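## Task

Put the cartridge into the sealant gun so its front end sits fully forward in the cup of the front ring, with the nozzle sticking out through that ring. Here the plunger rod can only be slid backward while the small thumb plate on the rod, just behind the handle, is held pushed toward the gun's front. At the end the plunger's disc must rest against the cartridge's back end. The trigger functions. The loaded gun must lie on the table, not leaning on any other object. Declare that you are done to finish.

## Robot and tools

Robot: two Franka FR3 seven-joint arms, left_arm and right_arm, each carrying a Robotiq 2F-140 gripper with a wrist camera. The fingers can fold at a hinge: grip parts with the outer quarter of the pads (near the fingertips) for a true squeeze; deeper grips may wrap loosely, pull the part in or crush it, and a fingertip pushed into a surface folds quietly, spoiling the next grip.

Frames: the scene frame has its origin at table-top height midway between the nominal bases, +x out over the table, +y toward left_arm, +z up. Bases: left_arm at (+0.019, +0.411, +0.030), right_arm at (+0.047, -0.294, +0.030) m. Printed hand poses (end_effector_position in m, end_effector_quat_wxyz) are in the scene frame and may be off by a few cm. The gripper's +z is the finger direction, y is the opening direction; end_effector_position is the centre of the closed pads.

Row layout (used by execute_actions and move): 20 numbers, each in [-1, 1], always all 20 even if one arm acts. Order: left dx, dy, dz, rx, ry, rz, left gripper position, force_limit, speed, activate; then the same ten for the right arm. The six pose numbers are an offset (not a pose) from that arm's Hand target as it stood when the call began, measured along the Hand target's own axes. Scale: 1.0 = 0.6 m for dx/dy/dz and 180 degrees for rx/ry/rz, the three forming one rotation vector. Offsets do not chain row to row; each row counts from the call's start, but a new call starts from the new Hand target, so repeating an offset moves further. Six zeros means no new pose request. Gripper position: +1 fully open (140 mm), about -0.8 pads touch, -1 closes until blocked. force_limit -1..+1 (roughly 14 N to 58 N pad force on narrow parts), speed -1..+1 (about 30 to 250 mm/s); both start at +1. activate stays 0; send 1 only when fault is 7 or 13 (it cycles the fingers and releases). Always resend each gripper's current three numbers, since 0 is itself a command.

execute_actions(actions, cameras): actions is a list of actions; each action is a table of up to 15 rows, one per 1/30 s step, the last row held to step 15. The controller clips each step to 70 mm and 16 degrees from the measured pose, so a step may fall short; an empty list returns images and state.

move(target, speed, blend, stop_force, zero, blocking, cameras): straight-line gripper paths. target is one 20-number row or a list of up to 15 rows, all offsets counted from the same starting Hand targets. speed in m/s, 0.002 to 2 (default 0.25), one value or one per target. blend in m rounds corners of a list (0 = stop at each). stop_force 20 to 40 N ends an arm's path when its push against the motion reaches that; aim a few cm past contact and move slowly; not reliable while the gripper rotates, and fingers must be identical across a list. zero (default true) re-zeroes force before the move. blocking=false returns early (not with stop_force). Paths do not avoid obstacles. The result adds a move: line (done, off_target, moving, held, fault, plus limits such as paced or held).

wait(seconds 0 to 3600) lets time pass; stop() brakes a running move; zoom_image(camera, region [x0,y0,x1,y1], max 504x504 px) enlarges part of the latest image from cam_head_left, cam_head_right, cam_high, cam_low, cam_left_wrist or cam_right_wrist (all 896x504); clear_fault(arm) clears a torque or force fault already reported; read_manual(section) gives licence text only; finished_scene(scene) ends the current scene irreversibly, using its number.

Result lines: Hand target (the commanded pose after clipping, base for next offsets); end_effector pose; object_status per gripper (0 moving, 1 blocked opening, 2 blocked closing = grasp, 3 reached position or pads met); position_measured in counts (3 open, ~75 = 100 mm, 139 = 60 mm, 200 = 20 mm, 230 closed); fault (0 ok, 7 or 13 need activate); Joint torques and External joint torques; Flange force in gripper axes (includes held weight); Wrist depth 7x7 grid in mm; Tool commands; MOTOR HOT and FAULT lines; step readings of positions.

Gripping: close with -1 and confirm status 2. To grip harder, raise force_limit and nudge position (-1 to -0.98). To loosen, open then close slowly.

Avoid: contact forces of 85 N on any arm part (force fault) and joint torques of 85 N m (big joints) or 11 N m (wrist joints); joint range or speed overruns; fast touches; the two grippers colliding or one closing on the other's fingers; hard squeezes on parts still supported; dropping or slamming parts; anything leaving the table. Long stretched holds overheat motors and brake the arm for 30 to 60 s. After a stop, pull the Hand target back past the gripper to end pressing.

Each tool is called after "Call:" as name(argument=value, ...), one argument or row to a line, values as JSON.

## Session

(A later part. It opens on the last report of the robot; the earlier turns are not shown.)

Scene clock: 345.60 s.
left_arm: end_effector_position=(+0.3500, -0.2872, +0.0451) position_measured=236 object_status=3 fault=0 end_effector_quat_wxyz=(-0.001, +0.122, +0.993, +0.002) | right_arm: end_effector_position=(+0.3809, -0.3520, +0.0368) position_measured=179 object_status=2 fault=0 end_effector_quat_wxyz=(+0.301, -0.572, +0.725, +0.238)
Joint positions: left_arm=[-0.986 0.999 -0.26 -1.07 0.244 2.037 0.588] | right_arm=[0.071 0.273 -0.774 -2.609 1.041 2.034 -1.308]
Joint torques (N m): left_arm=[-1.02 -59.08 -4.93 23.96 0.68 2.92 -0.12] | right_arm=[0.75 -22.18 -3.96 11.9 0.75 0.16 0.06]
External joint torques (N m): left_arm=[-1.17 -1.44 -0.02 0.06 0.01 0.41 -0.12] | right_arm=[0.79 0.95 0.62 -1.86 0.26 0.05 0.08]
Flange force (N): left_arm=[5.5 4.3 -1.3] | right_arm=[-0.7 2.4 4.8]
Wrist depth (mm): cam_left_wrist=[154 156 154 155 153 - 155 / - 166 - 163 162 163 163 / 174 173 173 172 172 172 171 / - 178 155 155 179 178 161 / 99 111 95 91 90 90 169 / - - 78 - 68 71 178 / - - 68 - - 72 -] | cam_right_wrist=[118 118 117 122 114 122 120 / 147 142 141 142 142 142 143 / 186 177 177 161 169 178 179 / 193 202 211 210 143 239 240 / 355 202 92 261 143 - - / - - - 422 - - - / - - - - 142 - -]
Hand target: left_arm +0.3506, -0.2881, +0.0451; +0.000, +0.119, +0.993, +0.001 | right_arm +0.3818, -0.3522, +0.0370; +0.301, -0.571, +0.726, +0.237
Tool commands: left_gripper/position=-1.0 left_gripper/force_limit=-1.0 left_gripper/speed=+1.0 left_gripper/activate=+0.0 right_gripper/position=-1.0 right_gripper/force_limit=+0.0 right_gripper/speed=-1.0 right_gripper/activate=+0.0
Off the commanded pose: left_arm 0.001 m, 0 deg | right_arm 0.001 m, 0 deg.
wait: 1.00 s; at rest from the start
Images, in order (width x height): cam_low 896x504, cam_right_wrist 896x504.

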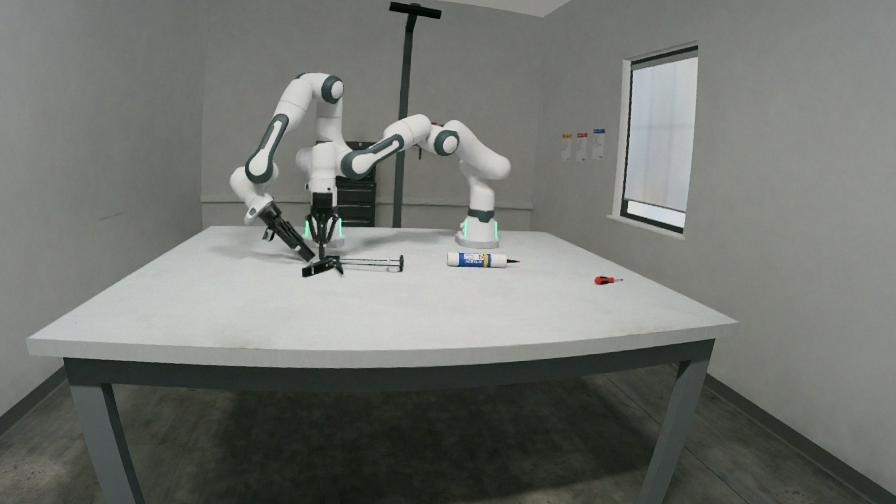

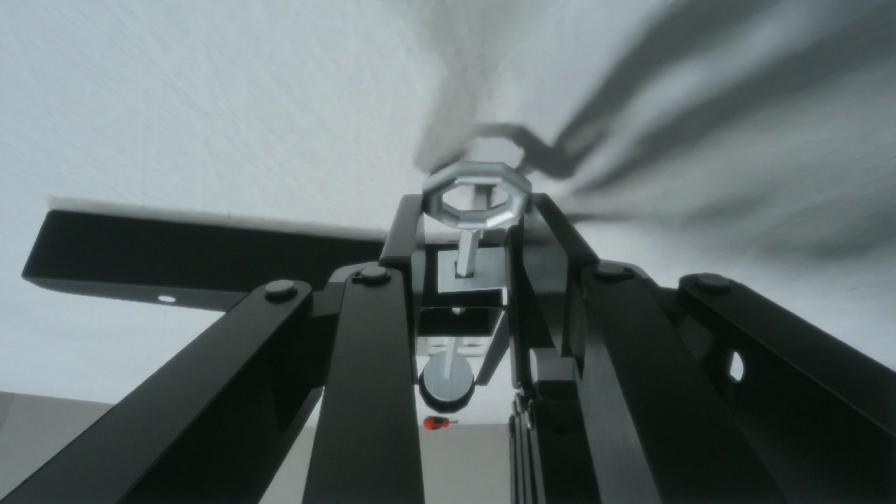

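Call:
move(
  target=[0,0.01,0,0,0,0,-1,-1,1,0,0,0,0,0,0,0,-1,0,-1,0],
  speed=0.02,
  cameras=["cam_left_wrist","cam_right_wrist"],
)

Call:
zoom_image(
  camera="cam_right_wrist",
  region=[380, 120, 580, 300],
)

Scene clock: 355.83 s.
left_arm: end_effector_position=(+0.3490, -0.2827, +0.0438) position_measured=236 object_status=3 fault=0 end_effector_quat_wxyz=(-0.001, +0.123, +0.992, +0.002) | right_arm: end_effector_position=(+0.3809, -0.3518, +0.0368) position_measured=179 object_status=2 fault=0 end_effector_quat_wxyz=(+0.301, -0.572, +0.725, +0.238)
Joint positions: left_arm=[-0.979 0.979 -0.26 -1.11 0.244 2.057 0.588] | right_arm=[0.071 0.273 -0.774 -2.609 1.041 2.034 -1.308]
Joint velocities: left_arm=[0.002 -0.001 -0.001 -0.001 0 0.004 0] | right_arm=[within noise]
Joint torques (N m): left_arm=[0.73 -59.4 -4.67 23.22 0.71 2.62 0.01] | right_arm=[0.47 -22.13 -4.08 12.01 0.7 0.26 0.02]
External joint torques (N m): left_arm=[0.51 -1.92 0.31 -0.76 0.04 0.08 0.01] | right_arm=[0.46 0.96 0.44 -1.68 0.22 0.17 0.05]
Flange force (N): left_arm=[10.1 13.3 -2.6] | right_arm=[0.0 2.2 4.3]
Wrist depth (mm): cam_left_wrist=[155 155 154 154 152 154 154 / 160 162 163 161 - 163 160 / - 176 170 170 171 170 170 / - 179 179 131 178 162 159 / 99 114 126 85 90 167 185 / - - - - 68 74 178 / - - - - - 72 -] | cam_right_wrist=[118 118 117 122 114 122 120 / 148 141 141 141 147 142 142 / 177 177 178 163 178 178 189 / 193 203 210 212 143 224 240 / 293 - 92 261 143 - 331 / - - - 421 - - - / - - - - - - -]
Hand target: left_arm +0.3520, -0.2823, +0.0452; +0.000, +0.119, +0.993, +0.001 | right_arm +0.3818, -0.3522, +0.0370; +0.301, -0.571, +0.726, +0.237
Off the commanded pose: left_arm 0.003 m, 0 deg | right_arm 0.001 m, 0 deg.
move: done

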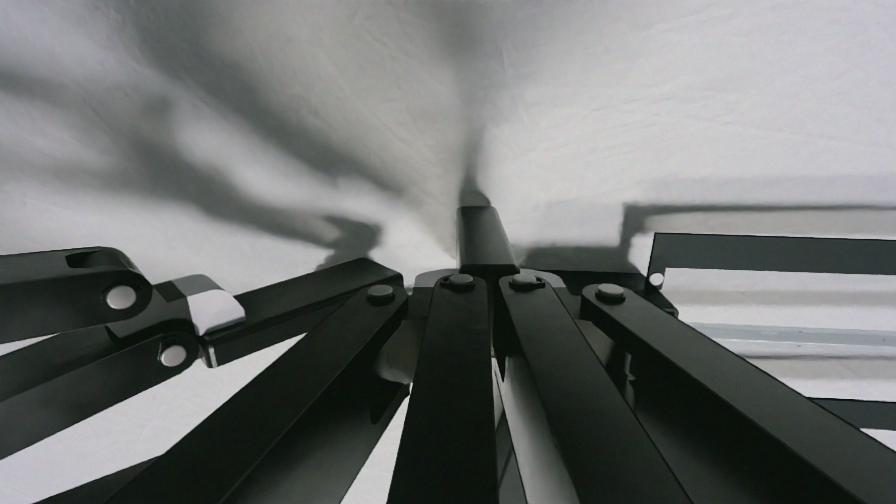

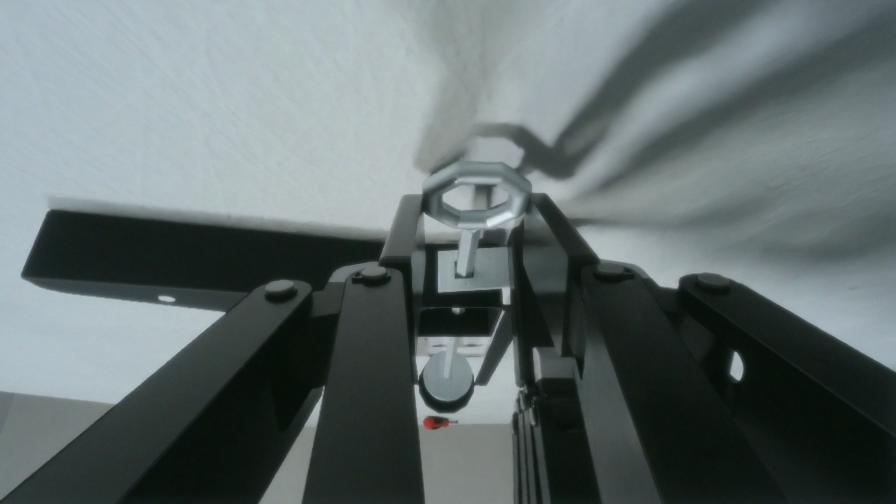

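Scaled by 2.520.

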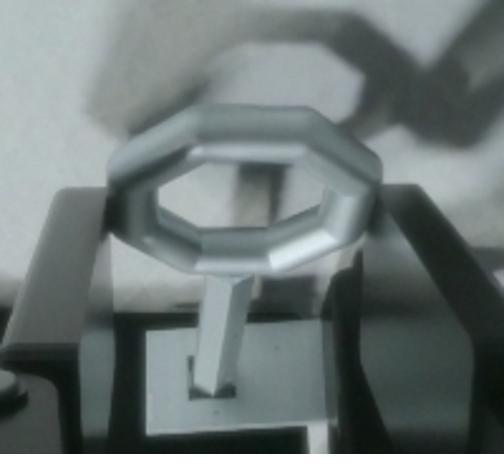

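Call:
move(
  target=[0,0,0,0,0,0,-1,-1,1,0,0.0177,0,-0.0177,0,0,0,-1,0,-1,0],
  speed=0.03,
  cameras=["cam_high","cam_left_wrist","cam_right_wrist"],
)

Call:
zoom_image(
  camera="cam_high",
  region=[290, 170, 470, 270],
)

Scene clock: 359.07 s.
left_arm: end_effector_position=(+0.3468, -0.2882, +0.0459) position_measured=236 object_status=3 fault=0 end_effector_quat_wxyz=(+0.000, +0.124, +0.992, -0.005) | right_arm: end_effector_position=(+0.3781, -0.3582, +0.0385) position_measured=179 object_status=2 fault=0 end_effector_quat_wxyz=(+0.303, -0.568, +0.725, +0.244)
Joint positions: left_arm=[-0.982 0.978 -0.262 -1.11 0.241 2.068 0.588] | right_arm=[0.052 0.289 -0.782 -2.592 1.027 2.002 -1.309]
Joint velocities: left_arm=[within noise] | right_arm=[0.001 0.001 0 -0.001 0 -0.004 0.001]
Joint torques (N m): left_arm=[2.25 -58.85 -2.57 22.55 1.11 1.12 0.04] | right_arm=[-2.46 -21.42 -7.99 14.79 -0.41 1.69 -0.48]
External joint torques (N m): left_arm=[2.28 -1.51 2.58 -1.33 0.45 -1.43 0.04] | right_arm=[-2.49 2.01 -3.14 1.12 -0.91 1.66 -0.46]
Flange force (N): left_arm=[7.5 13.9 -4.0] | right_arm=[10.2 -0.6 -4.6]
Wrist depth (mm): cam_left_wrist=[158 158 158 157 154 - 157 / 166 166 163 164 164 164 162 / 176 177 177 173 172 169 170 / 113 182 182 179 179 161 176 / 99 115 94 90 90 167 185 / - - 77 - 68 74 176 / - - - - - 72 -] | cam_right_wrist=[118 118 118 119 115 121 122 / 142 143 149 144 145 145 147 / 178 180 180 164 172 184 186 / 192 202 213 214 143 248 252 / 330 - 92 262 143 - 353 / - - - 424 - - - / - - - - - - -]
Hand target: left_arm +0.3520, -0.2823, +0.0452; +0.000, +0.119, +0.993, +0.001 | right_arm +0.3782, -0.3667, +0.0370; +0.301, -0.571, +0.726, +0.237
Off the commanded pose: left_arm 0.008 m, 1 deg | right_arm 0.009 m, 1 deg.
move: off_target (right_arm)

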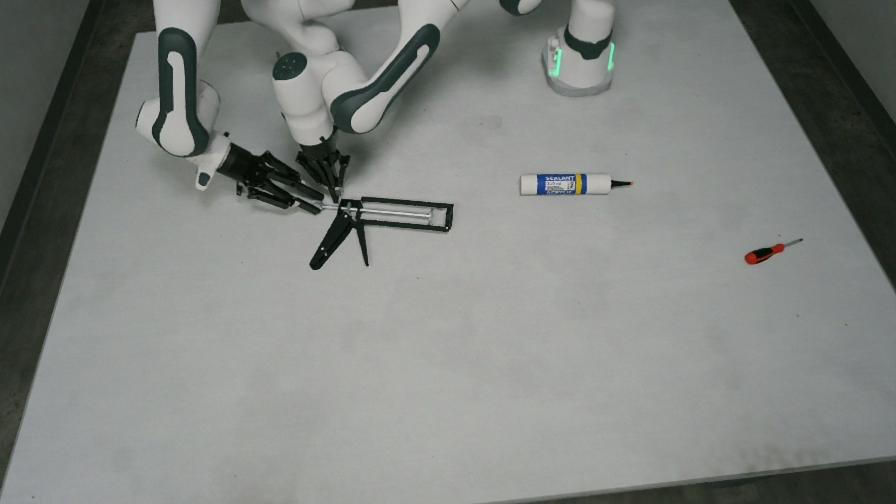

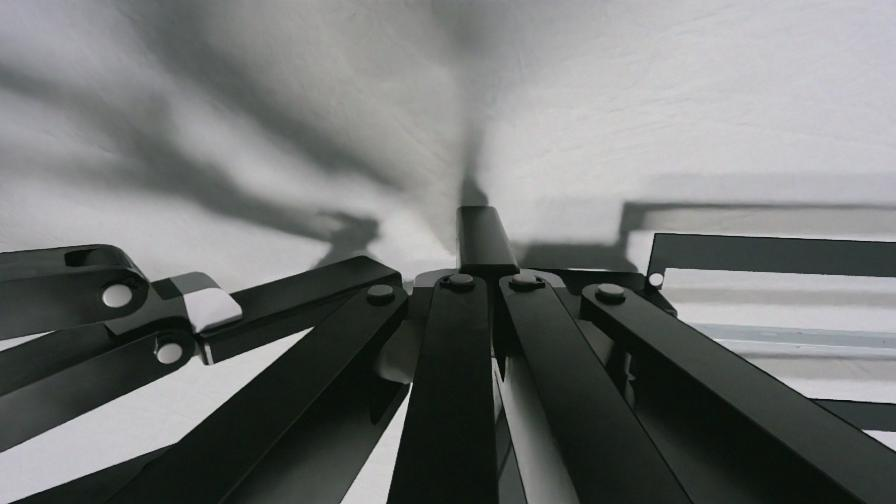

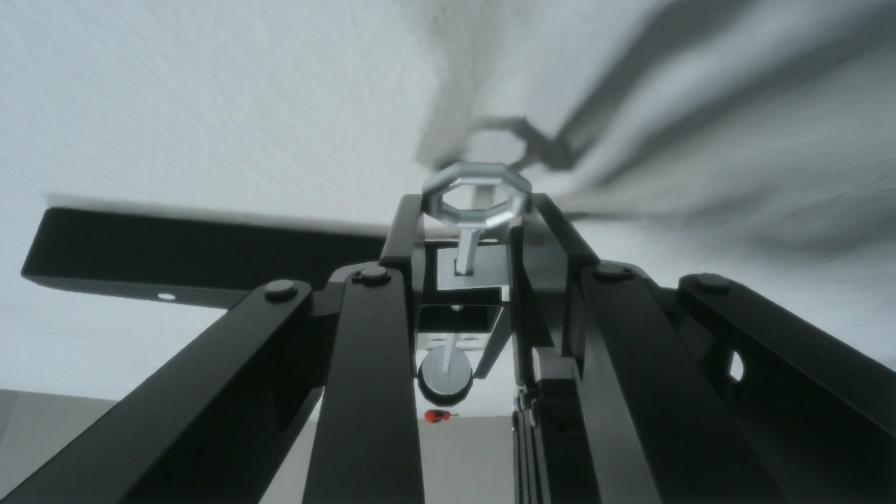

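Scaled by 2.800.

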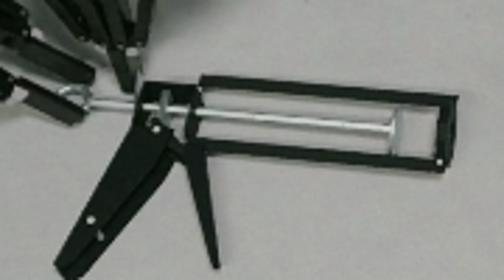

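Call:
move(
  target=[0,0.015,0,0,0,0,-1,-1,1,0,0.013,0,-0.013,0,0,0,-1,0,-1,0],
  speed=0.03,
  cameras=["cam_high","cam_left_wrist","cam_right_wrist"],
)

Call:
zoom_image(
  camera="cam_high",
  region=[290, 170, 470, 270],
)

Call:
zoom_image(
  camera="cam_right_wrist",
  region=[380, 120, 580, 420],
)

Scene clock: 373.63 s.
left_arm: end_effector_position=(+0.3453, -0.2852, +0.0479) position_measured=236 object_status=3 fault=0 end_effector_quat_wxyz=(+0.001, +0.125, +0.992, -0.010) | right_arm: end_effector_position=(+0.3748, -0.3640, +0.0400) position_measured=179 object_status=2 fault=0 end_effector_quat_wxyz=(+0.305, -0.566, +0.724, +0.250)
Joint positions: left_arm=[-0.972 0.947 -0.263 -1.165 0.236 2.101 0.588] | right_arm=[0.038 0.306 -0.793 -2.576 1.013 1.972 -1.315]
Joint velocities: left_arm=[within noise] | right_arm=[-0.001 -0.001 0 0.001 0 -0.004 -0.005]
Joint torques (N m): left_arm=[4.24 -59.03 -1.53 21.32 1.36 0.02 0.02] | right_arm=[-3.37 -21.15 -10.33 16.3 -0.24 3.11 -0.66]
External joint torques (N m): left_arm=[4.27 -2.17 3.75 -2.54 0.71 -2.58 0.02] | right_arm=[-3.34 2.62 -5.06 2.61 -0.77 3.12 -0.64]
Flange force (N): left_arm=[11.7 22.8 -6.9] | right_arm=[14.1 -1.8 -6.3]
Wrist depth (mm): cam_left_wrist=[160 160 158 158 156 156 154 / 170 170 - 165 167 163 160 / 179 179 - 173 173 173 172 / 121 189 182 181 181 161 159 / 109 122 94 91 90 151 188 / 218 - 77 - 68 74 199 / - - 68 - - 72 -] | cam_right_wrist=[119 119 120 120 117 123 124 / 143 143 150 146 148 148 150 / 180 181 182 167 177 189 202 / 201 210 217 222 143 258 265 / 332 - 92 269 119 - - / - - - 441 - - - / - - - - - - -]
Hand target: left_arm +0.3541, -0.2735, +0.0452; +0.000, +0.119, +0.993, +0.001 | right_arm +0.3756, -0.3775, +0.0370; +0.301, -0.571, +0.726, +0.237
Off the commanded pose: left_arm 0.015 m, 1 deg | right_arm 0.014 m, 2 deg.
move: off_target (left_arm, right_arm)

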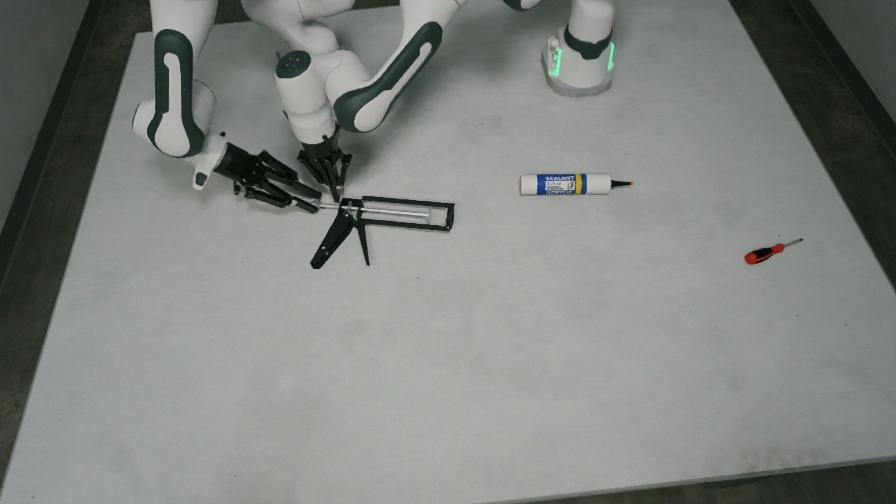

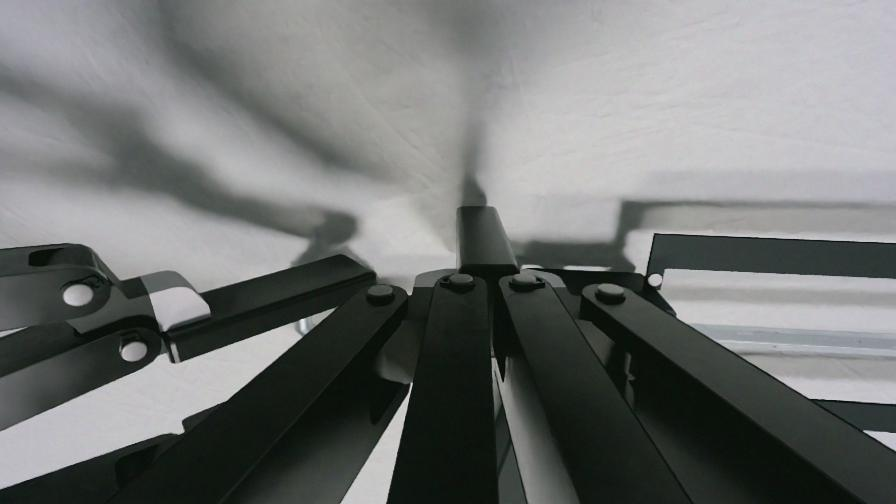

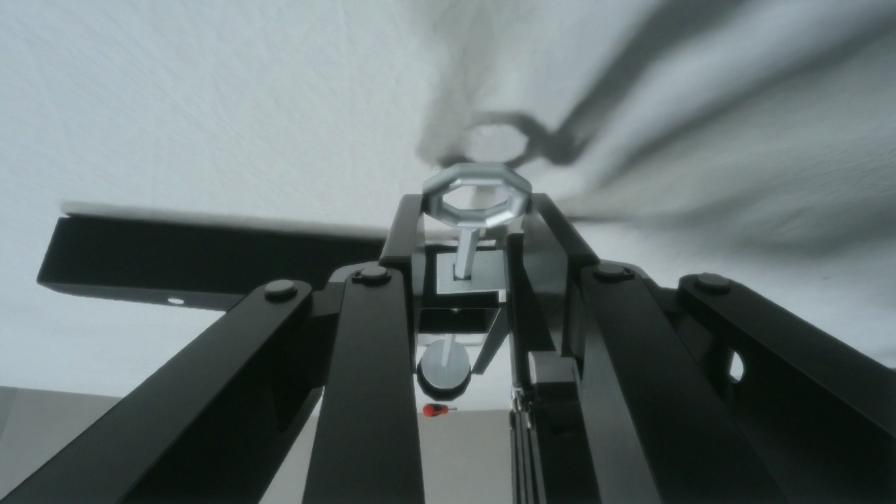

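Scaled by 2.800.

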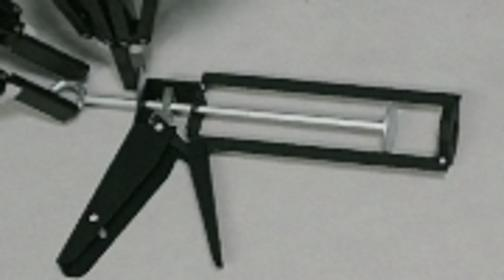

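Scaled by 1.680.

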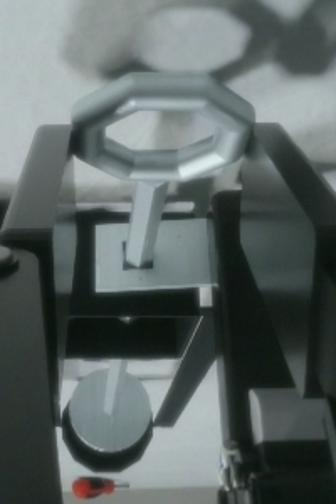

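Call:
move(
  target=[0,0,0,0,0,0,-1,-1,1,0,0.0471,0,-0.0471,0,0,0,-1,0,-1,0],
  speed=0.04,
  cameras=["cam_high","cam_left_wrist","cam_right_wrist"],
)

Call:
zoom_image(
  camera="cam_high",
  region=[290, 170, 470, 270],
)

Scene clock: 380.30 s.
left_arm: end_effector_position=(+0.3456, -0.2865, +0.0486) position_measured=236 object_status=3 fault=0 end_effector_quat_wxyz=(+0.001, +0.124, +0.992, -0.012) | right_arm: end_effector_position=(+0.3652, -0.4016, +0.0396) position_measured=179 object_status=2 fault=0 end_effector_quat_wxyz=(+0.306, -0.567, +0.723, +0.251)
Joint positions: left_arm=[-0.973 0.946 -0.262 -1.166 0.234 2.105 0.588] | right_arm=[-0.026 0.377 -0.823 -2.503 0.971 1.897 -1.354]
Joint velocities: left_arm=[within noise] | right_arm=[0 -0.001 -0.001 0.001 -0.001 -0.002 -0.007]
Joint torques (N m): left_arm=[3.86 -58.23 -1.22 20.91 1.46 -0.56 0.01] | right_arm=[-3.77 -23.32 -11.74 16.92 0.25 3.19 -0.65]
External joint torques (N m): left_arm=[3.83 -1.48 4 -2.9 0.82 -3.15 0.01] | right_arm=[-3.76 1.86 -4.9 3.06 -0.33 3.22 -0.63]
Flange force (N): left_arm=[10.2 20.3 -6.6] | right_arm=[13.4 -1.6 -6.2]
Wrist depth (mm): cam_left_wrist=[- 160 160 157 159 157 155 / - - 168 167 165 163 160 / 183 - - 174 172 172 168 / 191 187 - 120 173 162 176 / 138 182 85 91 90 167 188 / 217 - 77 - 68 74 198 / - - 68 - - 72 -] | cam_right_wrist=[118 118 119 119 116 122 123 / 148 143 149 144 147 147 149 / 179 180 182 166 176 189 190 / 240 237 230 233 120 258 259 / - - 92 259 - - 382 / - - - 424 - - - / - - - - - - -]
Hand target: left_arm +0.3541, -0.2735, +0.0452; +0.000, +0.119, +0.993, +0.001 | right_arm +0.3661, -0.4163, +0.0369; +0.301, -0.571, +0.726, +0.237
Off the commanded pose: left_arm 0.016 m, 2 deg | right_arm 0.015 m, 2 deg.
move: off_target (right_arm)

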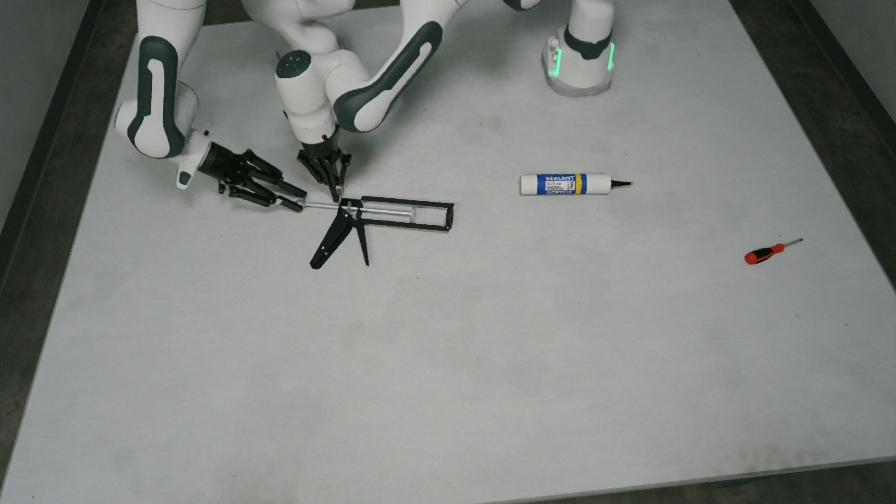

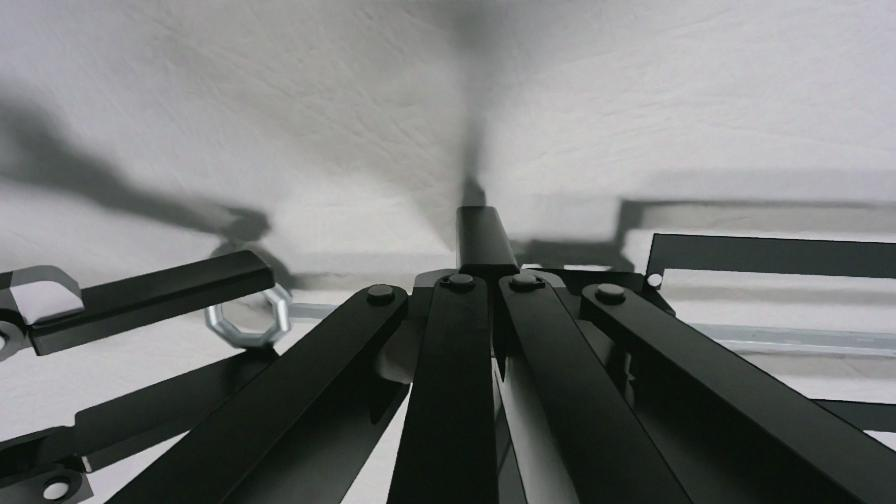

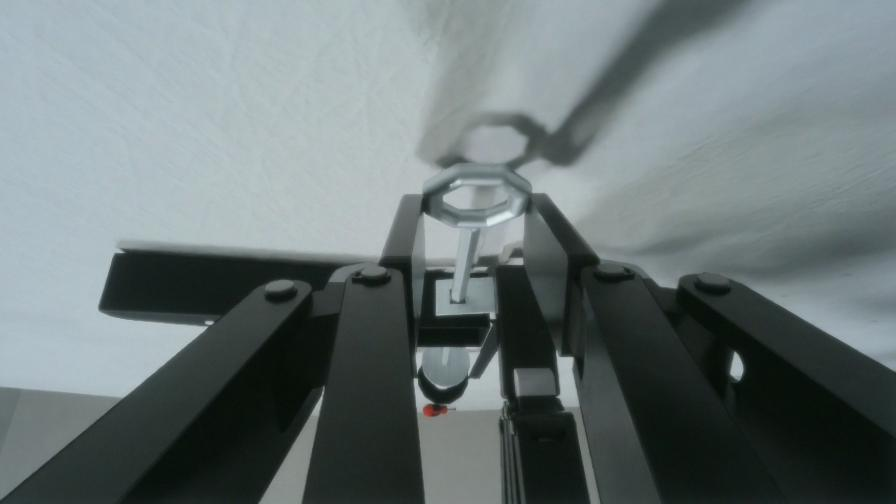

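Scaled by 2.800.

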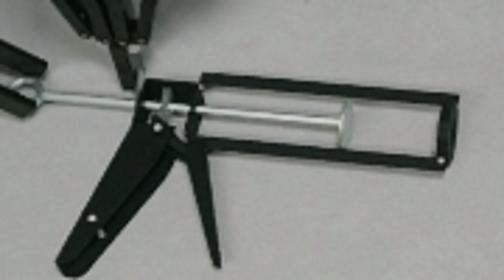

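Call:
move(
  target=[0,0,0,0,0,0,-1,-1,1,0,0.0766,0,-0.0766,0,0,0,-1,0,-1,0],
  speed=0.05,
  cameras=["cam_high","cam_left_wrist","cam_right_wrist"],
)

Call:
zoom_image(
  camera="cam_high",
  region=[260, 170, 470, 270],
)

Scene clock: 388.27 s.
left_arm: end_effector_position=(+0.3470, -0.2864, +0.0492) position_measured=236 object_status=3 fault=0 end_effector_quat_wxyz=(+0.002, +0.123, +0.992, -0.013) | right_arm: end_effector_position=(+0.3502, -0.4648, +0.0386) position_measured=179 object_status=2 fault=0 end_effector_quat_wxyz=(+0.306, -0.568, +0.722, +0.251)
Joint positions: left_arm=[-0.973 0.945 -0.261 -1.166 0.233 2.107 0.588] | right_arm=[-0.153 0.497 -0.839 -2.36 0.92 1.783 -1.415]
Joint velocities: left_arm=[within noise] | right_arm=[-0.001 -0.001 0.001 0.001 -0.001 -0.001 -0.005]
Joint torques (N m): left_arm=[3.37 -57.81 -1.59 20.88 1.39 -0.7 -0.01] | right_arm=[-3.82 -27.26 -14.58 17.89 0.93 2.94 -0.32]
External joint torques (N m): left_arm=[3.09 -1.02 3.44 -2.99 0.73 -3.3 -0.01] | right_arm=[-3.79 1.15 -5.04 3.74 0.3 2.99 -0.3]
Flange force (N): left_arm=[9.4 17.7 -6.2] | right_arm=[12.9 -2.8 -7.1]
Wrist depth (mm): cam_left_wrist=[- 163 - - 157 - - / 172 - 169 166 167 - 162 / 182 180 - 178 - - 170 / 188 190 188 182 183 162 158 / 186 203 91 91 90 85 166 / 175 - 78 - 68 71 162 / - - 68 - - 72 -] | cam_right_wrist=[117 117 117 122 114 121 122 / 140 141 147 143 144 145 147 / 186 178 179 164 172 185 186 / 240 243 214 231 115 252 259 / 365 - 92 316 - - 329 / - - - 425 - - - / - - - - - - -]
Hand target: left_arm +0.3541, -0.2735, +0.0452; +0.000, +0.119, +0.993, +0.001 | right_arm +0.3508, -0.4794, +0.0369; +0.301, -0.571, +0.726, +0.237
Off the commanded pose: left_arm 0.015 m, 2 deg | right_arm 0.015 m, 2 deg.
move: off_target (right_arm)

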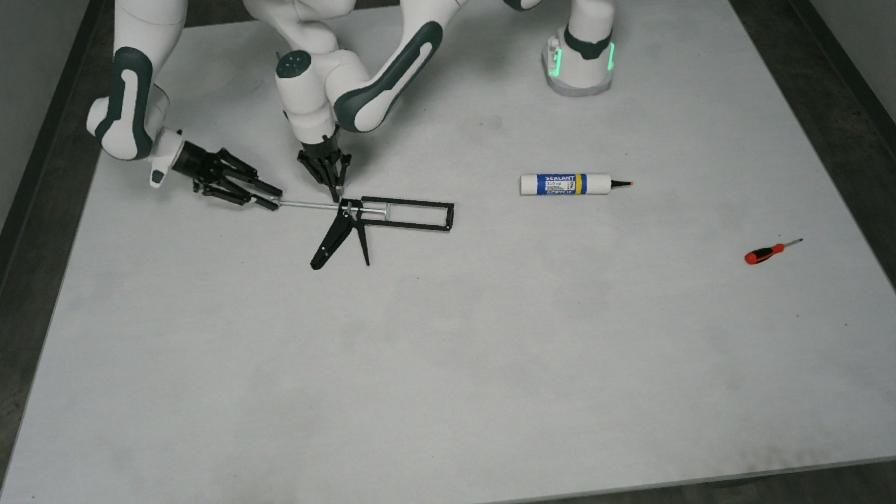

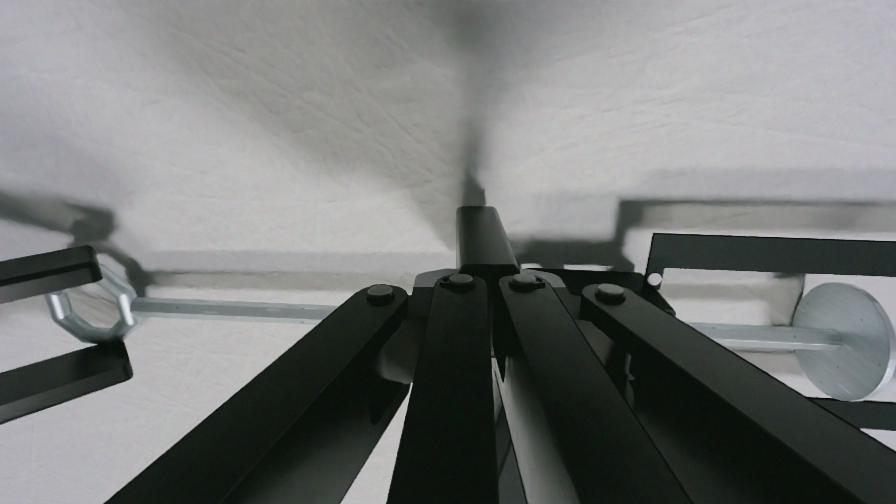

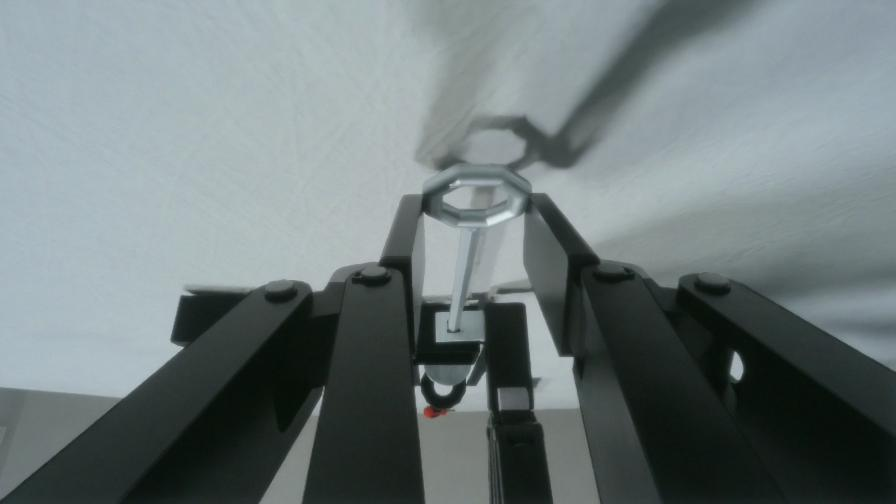

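Scaled by 2.400.

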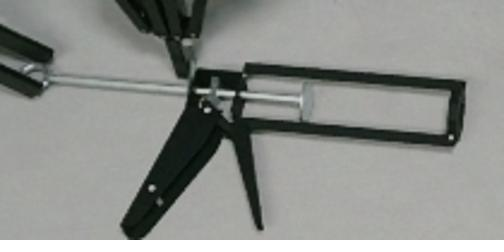

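Call:
move(
  target=[0,0,0,0,0,0,-1,-1,1,0,0.0554,0,-0.0554,0,0,0,-1,0,-1,0],
  speed=0.05,
  cameras=["cam_high","cam_left_wrist"],
)

Call:
zoom_image(
  camera="cam_high",
  region=[240, 170, 470, 270],
)

Scene clock: 393.30 s.
left_arm: end_effector_position=(+0.3474, -0.2867, +0.0497) position_measured=236 object_status=3 fault=0 end_effector_quat_wxyz=(+0.003, +0.123, +0.992, -0.013) | right_arm: end_effector_position=(+0.3396, -0.5102, +0.0382) position_measured=179 object_status=2 fault=0 end_effector_quat_wxyz=(+0.306, -0.568, +0.721, +0.251)
Joint positions: left_arm=[-0.973 0.945 -0.26 -1.165 0.233 2.107 0.588] | right_arm=[-0.248 0.588 -0.842 -2.241 0.896 1.7 -1.453]
Joint velocities: left_arm=[within noise] | right_arm=[0 0.001 -0.001 0 0 -0.002 -0.004]
Joint torques (N m): left_arm=[3.25 -57.48 -1.61 20.62 1.37 -0.79 0.03] | right_arm=[-3.79 -30.39 -16.9 18.3 1.35 2.95 -0.33]
External joint torques (N m): left_arm=[3.23 -0.86 3.55 -3.17 0.72 -3.39 0.04] | right_arm=[-3.92 0.83 -5.48 3.84 0.69 3.03 -0.31]
Flange force (N): left_arm=[9.5 18.2 -6.1] | right_arm=[12.8 -2.5 -7.6]
Wrist depth (mm): cam_left_wrist=[- 161 159 157 159 158 152 / - 173 - 168 167 165 164 / 183 178 179 174 175 173 172 / - 195 188 132 181 162 177 / - 181 85 91 90 152 193 / - - - - 68 74 180 / - - 68 - - 72 -] | cam_right_wrist=[116 116 116 117 113 122 121 / 146 140 141 142 142 144 145 / 177 177 179 163 183 184 195 / 242 226 228 230 143 237 257 / 409 - 92 344 - - 329 / - - - 334 - - - / - - - - - - -]
Hand target: left_arm +0.3541, -0.2735, +0.0452; +0.000, +0.119, +0.993, +0.001 | right_arm +0.3397, -0.5251, +0.0369; +0.301, -0.571, +0.726, +0.237
Off the commanded pose: left_arm 0.015 m, 2 deg | right_arm 0.015 m, 2 deg.
move: off_target (right_arm)

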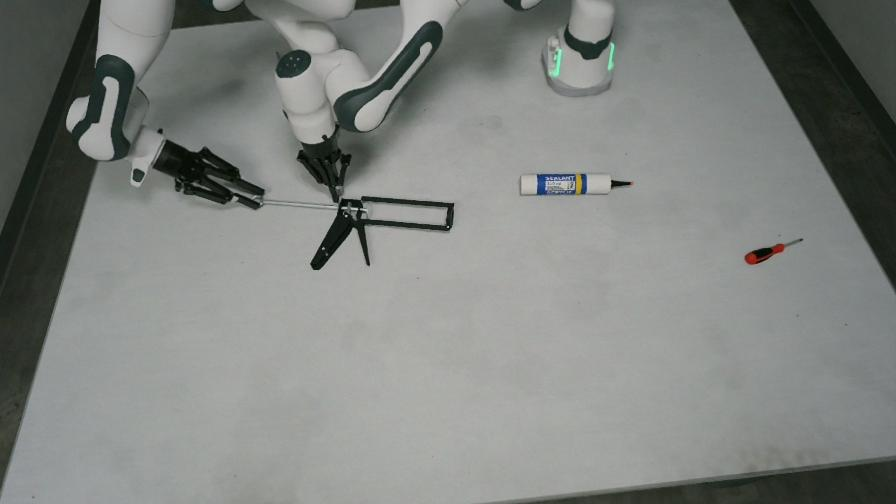

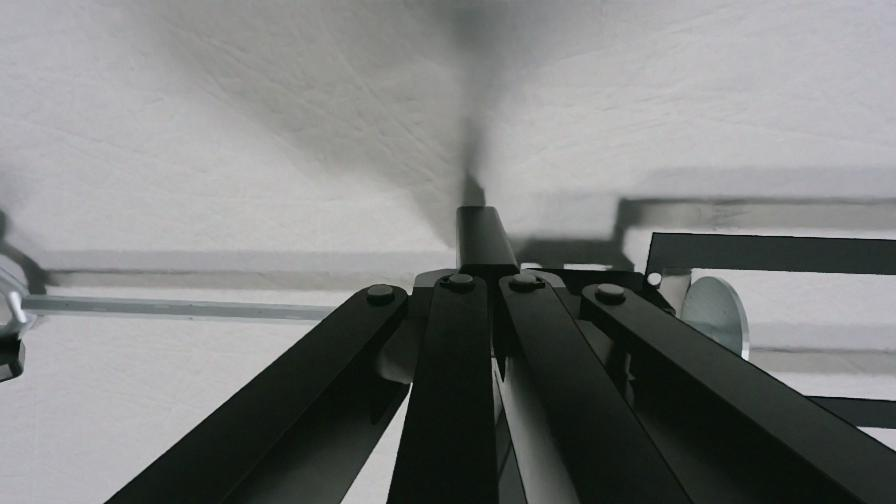

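Scaled by 2.191.

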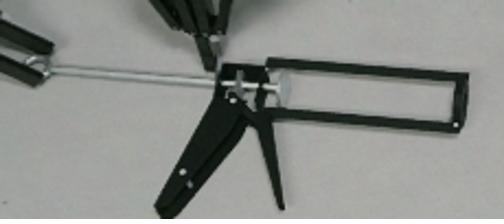

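Call:
move(
  target=[0,0,0,0,0,0,-1,-1,1,0,0.0142,0,-0.0142,0,0,0,-1,0,-1,0],
  speed=0.03,
  cameras=["cam_high","cam_left_wrist"],
)

Call:
zoom_image(
  camera="cam_high",
  region=[240, 170, 470, 270],
)

Scene clock: 397.97 s.
left_arm: end_effector_position=(+0.3472, -0.2877, +0.0503) position_measured=236 object_status=3 fault=0 end_effector_quat_wxyz=(+0.003, +0.123, +0.992, -0.015) | right_arm: end_effector_position=(+0.3376, -0.5203, +0.0386) position_measured=179 object_status=2 fault=0 end_effector_quat_wxyz=(+0.308, -0.568, +0.720, +0.253)
Joint positions: left_arm=[-0.973 0.944 -0.26 -1.165 0.232 2.109 0.588] | right_arm=[-0.267 0.614 -0.845 -2.209 0.894 1.674 -1.462]
Joint velocities: left_arm=[within noise] | right_arm=[0 0.003 -0.001 0 0 -0.003 -0.003]
Joint torques (N m): left_arm=[3.9 -57.32 -0.73 20.51 1.5 -0.88 0.04] | right_arm=[-4.03 -31.46 -18.94 17.93 0.98 3.35 -0.41]
External joint torques (N m): left_arm=[3.98 -0.48 4.5 -3.37 0.85 -3.49 0.04] | right_arm=[-3.96 0.42 -6.79 3.53 0.32 3.44 -0.39]
Flange force (N): left_arm=[8.9 19.1 -5.6] | right_arm=[8.9 0.8 -8.7]
Wrist depth (mm): cam_left_wrist=[165 164 161 159 162 157 155 / 173 171 171 170 165 164 164 / 181 179 181 177 177 - 171 / 197 - 189 132 181 161 159 / 208 203 85 91 90 158 194 / 219 - - - 68 74 180 / - - 68 - - 72 -] | cam_right_wrist=[116 116 116 117 113 118 121 / 146 141 141 142 144 144 146 / 187 178 179 163 173 184 186 / 256 243 215 232 119 241 260 / 337 - 92 354 - - 371 / - - - 343 - - - / - - - - - - -]
Hand target: left_arm +0.3541, -0.2735, +0.0452; +0.000, +0.119, +0.993, +0.001 | right_arm +0.3368, -0.5368, +0.0369; +0.301, -0.571, +0.726, +0.237
Off the commanded pose: left_arm 0.017 m, 2 deg | right_arm 0.017 m, 2 deg.
move: off_target (right_arm)

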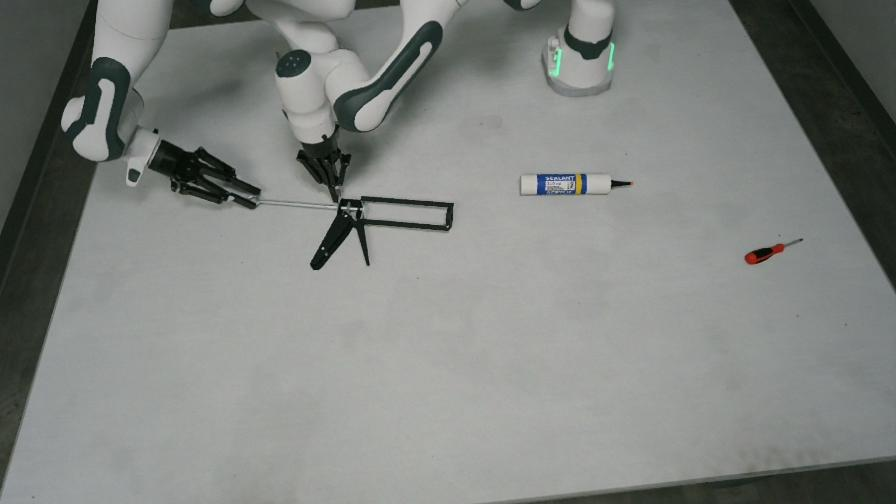

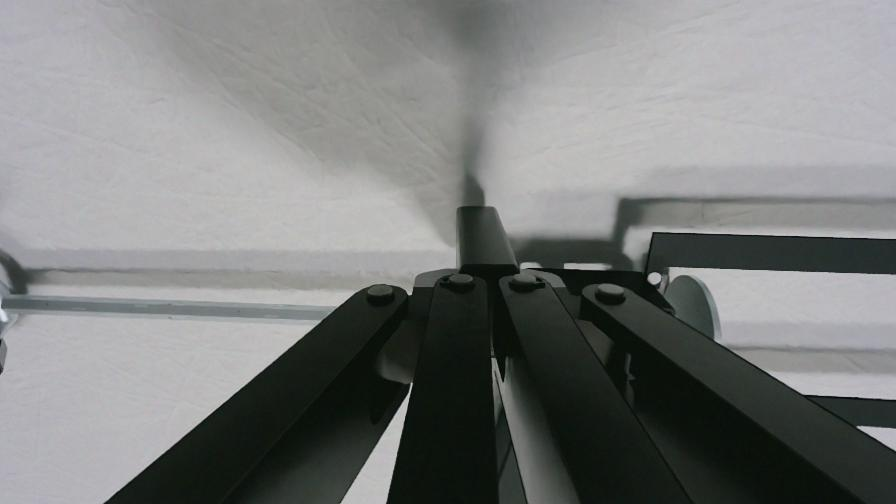

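Scaled by 2.191.

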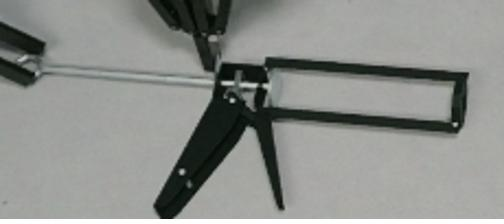

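Call:
move(
  target=[0,0,0,0,0,0,-1,-1,1,0,0.006,0,-0.006,0,0,0,-1,0,-1,0],
  speed=0.03,
  cameras=["cam_left_wrist"],
)

Scene clock: 401.67 s.
left_arm: end_effector_position=(+0.3468, -0.2882, +0.0506) position_measured=236 object_status=3 fault=0 end_effector_quat_wxyz=(+0.003, +0.123, +0.992, -0.015) | right_arm: end_effector_position=(+0.3361, -0.5250, +0.0387) position_measured=179 object_status=2 fault=0 end_effector_quat_wxyz=(+0.308, -0.568, +0.720, +0.253)
Joint positions: left_arm=[-0.974 0.944 -0.26 -1.165 0.231 2.11 0.588] | right_arm=[-0.274 0.627 -0.849 -2.194 0.894 1.661 -1.467]
Joint velocities: left_arm=[within noise] | right_arm=[-0.001 0.001 -0.002 0 0 -0.003 -0.005]
Joint torques (N m): left_arm=[4.39 -57.25 -0.54 20.42 1.57 -0.96 -0.03] | right_arm=[-4.04 -31.43 -19.26 18.64 1.12 3.65 -0.36]
External joint torques (N m): left_arm=[4.1 -0.32 4.49 -3.54 0.91 -3.58 -0.02] | right_arm=[-4.14 0.86 -6.88 4.11 0.45 3.74 -0.34]
Flange force (N): left_arm=[9.2 19.5 -5.5] | right_arm=[11.8 -0.9 -9.0]
Wrist depth (mm): cam_left_wrist=[- 162 158 - 157 159 155 / 173 172 172 - 167 163 162 / - 182 180 - - - 172 / 197 194 192 186 - 161 158 / - 200 85 91 90 153 193 / 221 - - - 68 74 200 / - - 68 - - 72 -] | cam_right_wrist=[116 116 116 117 114 123 121 / 146 141 141 142 143 144 146 / 186 178 179 163 174 185 187 / 243 243 213 231 143 255 259 / 335 - 92 353 - - 376 / - - - 348 - - - / - - - - - - -]
Hand target: left_arm +0.3541, -0.2735, +0.0452; +0.000, +0.119, +0.993, +0.001 | right_arm +0.3356, -0.5418, +0.0369; +0.301, -0.571, +0.726, +0.237
Off the commanded pose: left_arm 0.017 m, 2 deg | right_arm 0.017 m, 2 deg.
move: off_target (right_arm)

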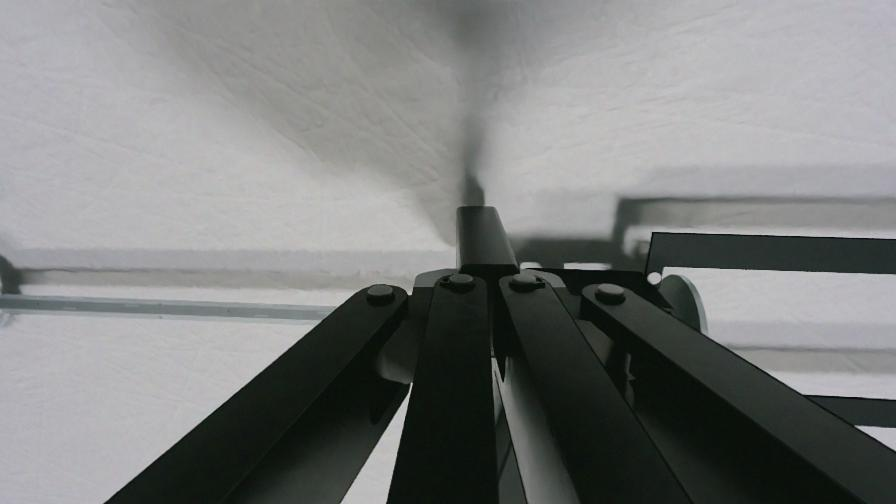

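Call:
move(
  target=[0,0,0,0,0,0,-1,-1,1,0,0.0083,0,-0.0083,0,0,0,-1,0,-1,0],
  speed=0.03,
  cameras=["cam_left_wrist"],
)

Scene clock: 404.77 s.
left_arm: end_effector_position=(+0.3467, -0.2885, +0.0508) position_measured=236 object_status=3 fault=0 end_effector_quat_wxyz=(+0.003, +0.123, +0.992, -0.015) | right_arm: end_effector_position=(+0.3348, -0.5317, +0.0389) position_measured=179 object_status=2 fault=0 end_effector_quat_wxyz=(+0.308, -0.568, +0.720, +0.253)
Joint positions: left_arm=[-0.974 0.944 -0.26 -1.165 0.231 2.11 0.588] | right_arm=[-0.284 0.643 -0.853 -2.174 0.894 1.646 -1.474]
Joint torques (N m): left_arm=[4.08 -57.1 -0.5 20.32 1.6 -0.99 0] | right_arm=[-4.13 -31.53 -19.35 18.14 1.19 3.59 -0.45]
External joint torques (N m): left_arm=[4.04 0.13 4.69 -3.78 0.94 -3.63 0] | right_arm=[-4.11 1.14 -6.49 3.56 0.51 3.66 -0.43]
Flange force (N): left_arm=[9.0 19.2 -4.9] | right_arm=[12.1 -0.4 -7.7]
Wrist depth (mm): cam_left_wrist=[165 164 160 159 158 158 155 / 174 172 173 168 166 165 164 / - - - 177 176 173 173 / - 194 191 131 - 161 156 / - 180 81 85 90 163 192 / - - - - 68 71 199 / - - - - - 72 -] | cam_right_wrist=[116 116 117 117 113 123 121 / 140 141 142 143 144 144 146 / 188 179 179 164 173 186 186 / 242 245 231 233 142 255 261 / 348 - 92 357 - - 325 / - - - 354 - - - / - - - - - - -]
Hand target: left_arm +0.3541, -0.2735, +0.0452; +0.000, +0.119, +0.993, +0.001 | right_arm +0.3339, -0.5486, +0.0369; +0.301, -0.571, +0.726, +0.237
Off the commanded pose: left_arm 0.018 m, 2 deg | right_arm 0.017 m, 2 deg.
move: off_target (right_arm)

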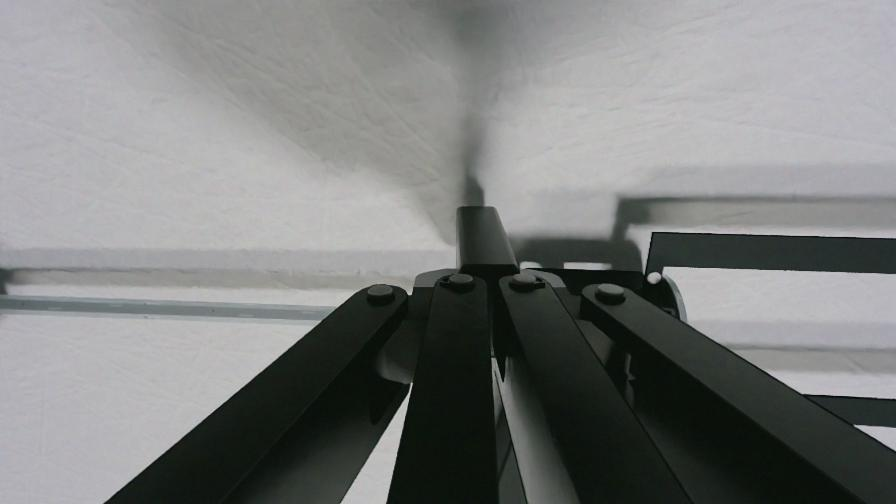

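Call:
move(
  target=[0,0,0,0,0,0,-1,-1,1,0,0.0083,0,-0.0083,0,0,0,-1,0,-1,0],
  speed=0.03,
  cameras=["cam_left_wrist"],
)

Scene clock: 407.77 s.
left_arm: end_effector_position=(+0.3466, -0.2886, +0.0509) position_measured=236 object_status=3 fault=0 end_effector_quat_wxyz=(+0.003, +0.123, +0.992, -0.015) | right_arm: end_effector_position=(+0.3334, -0.5391, +0.0388) position_measured=179 object_status=2 fault=0 end_effector_quat_wxyz=(+0.308, -0.568, +0.720, +0.253)
Joint positions: left_arm=[-0.974 0.944 -0.26 -1.165 0.231 2.11 0.588] | right_arm=[-0.296 0.659 -0.857 -2.153 0.894 1.633 -1.479]
Joint velocities: left_arm=[within noise] | right_arm=[0 0 -0.002 0.001 0.002 -0.004 -0.005]
Joint torques (N m): left_arm=[4.17 -57.14 -0.41 20.28 1.61 -0.87 0.01] | right_arm=[-3.87 -31.86 -19.24 17.99 1.22 3.42 -0.41]
External joint torques (N m): left_arm=[4 -0.59 4.63 -3.49 0.96 -3.47 0.02] | right_arm=[-3.91 1.17 -6.11 3.52 0.55 3.52 -0.39]
Flange force (N): left_arm=[9.9 20.3 -5.7] | right_arm=[12.2 -0.9 -7.4]
Wrist depth (mm): cam_left_wrist=[166 164 161 158 - 158 155 / 174 170 172 169 164 165 - / 184 183 181 177 176 175 172 / - - - 119 185 161 159 / 208 202 85 91 90 90 - / - - 78 - 68 71 201 / - - - - - 72 -] | cam_right_wrist=[116 116 117 117 114 123 120 / 146 141 141 142 143 144 146 / 188 178 180 164 173 185 186 / 242 246 215 231 143 255 258 / 337 - 92 365 - - 335 / - - - 360 - - - / - - - 2366 - - -]
Hand target: left_arm +0.3541, -0.2735, +0.0452; +0.000, +0.119, +0.993, +0.001 | right_arm +0.3323, -0.5555, +0.0369; +0.301, -0.571, +0.726, +0.237
Off the commanded pose: left_arm 0.018 m, 2 deg | right_arm 0.016 m, 2 deg.
move: off_target (right_arm)

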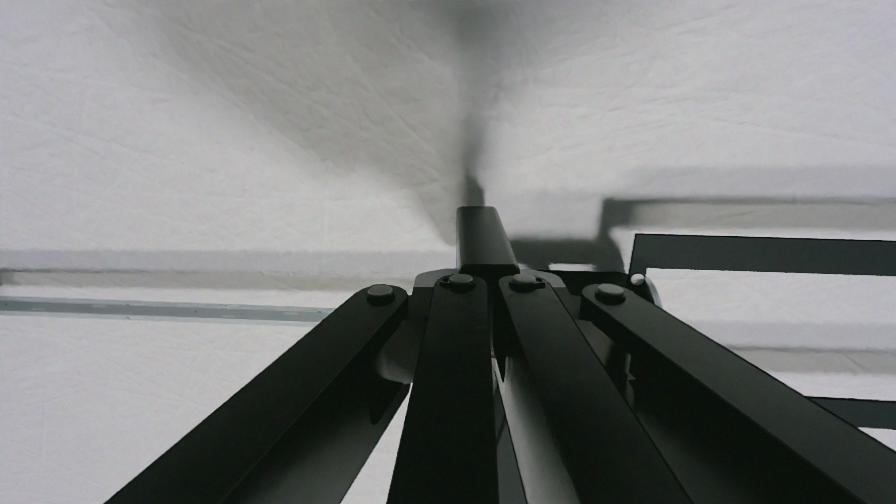

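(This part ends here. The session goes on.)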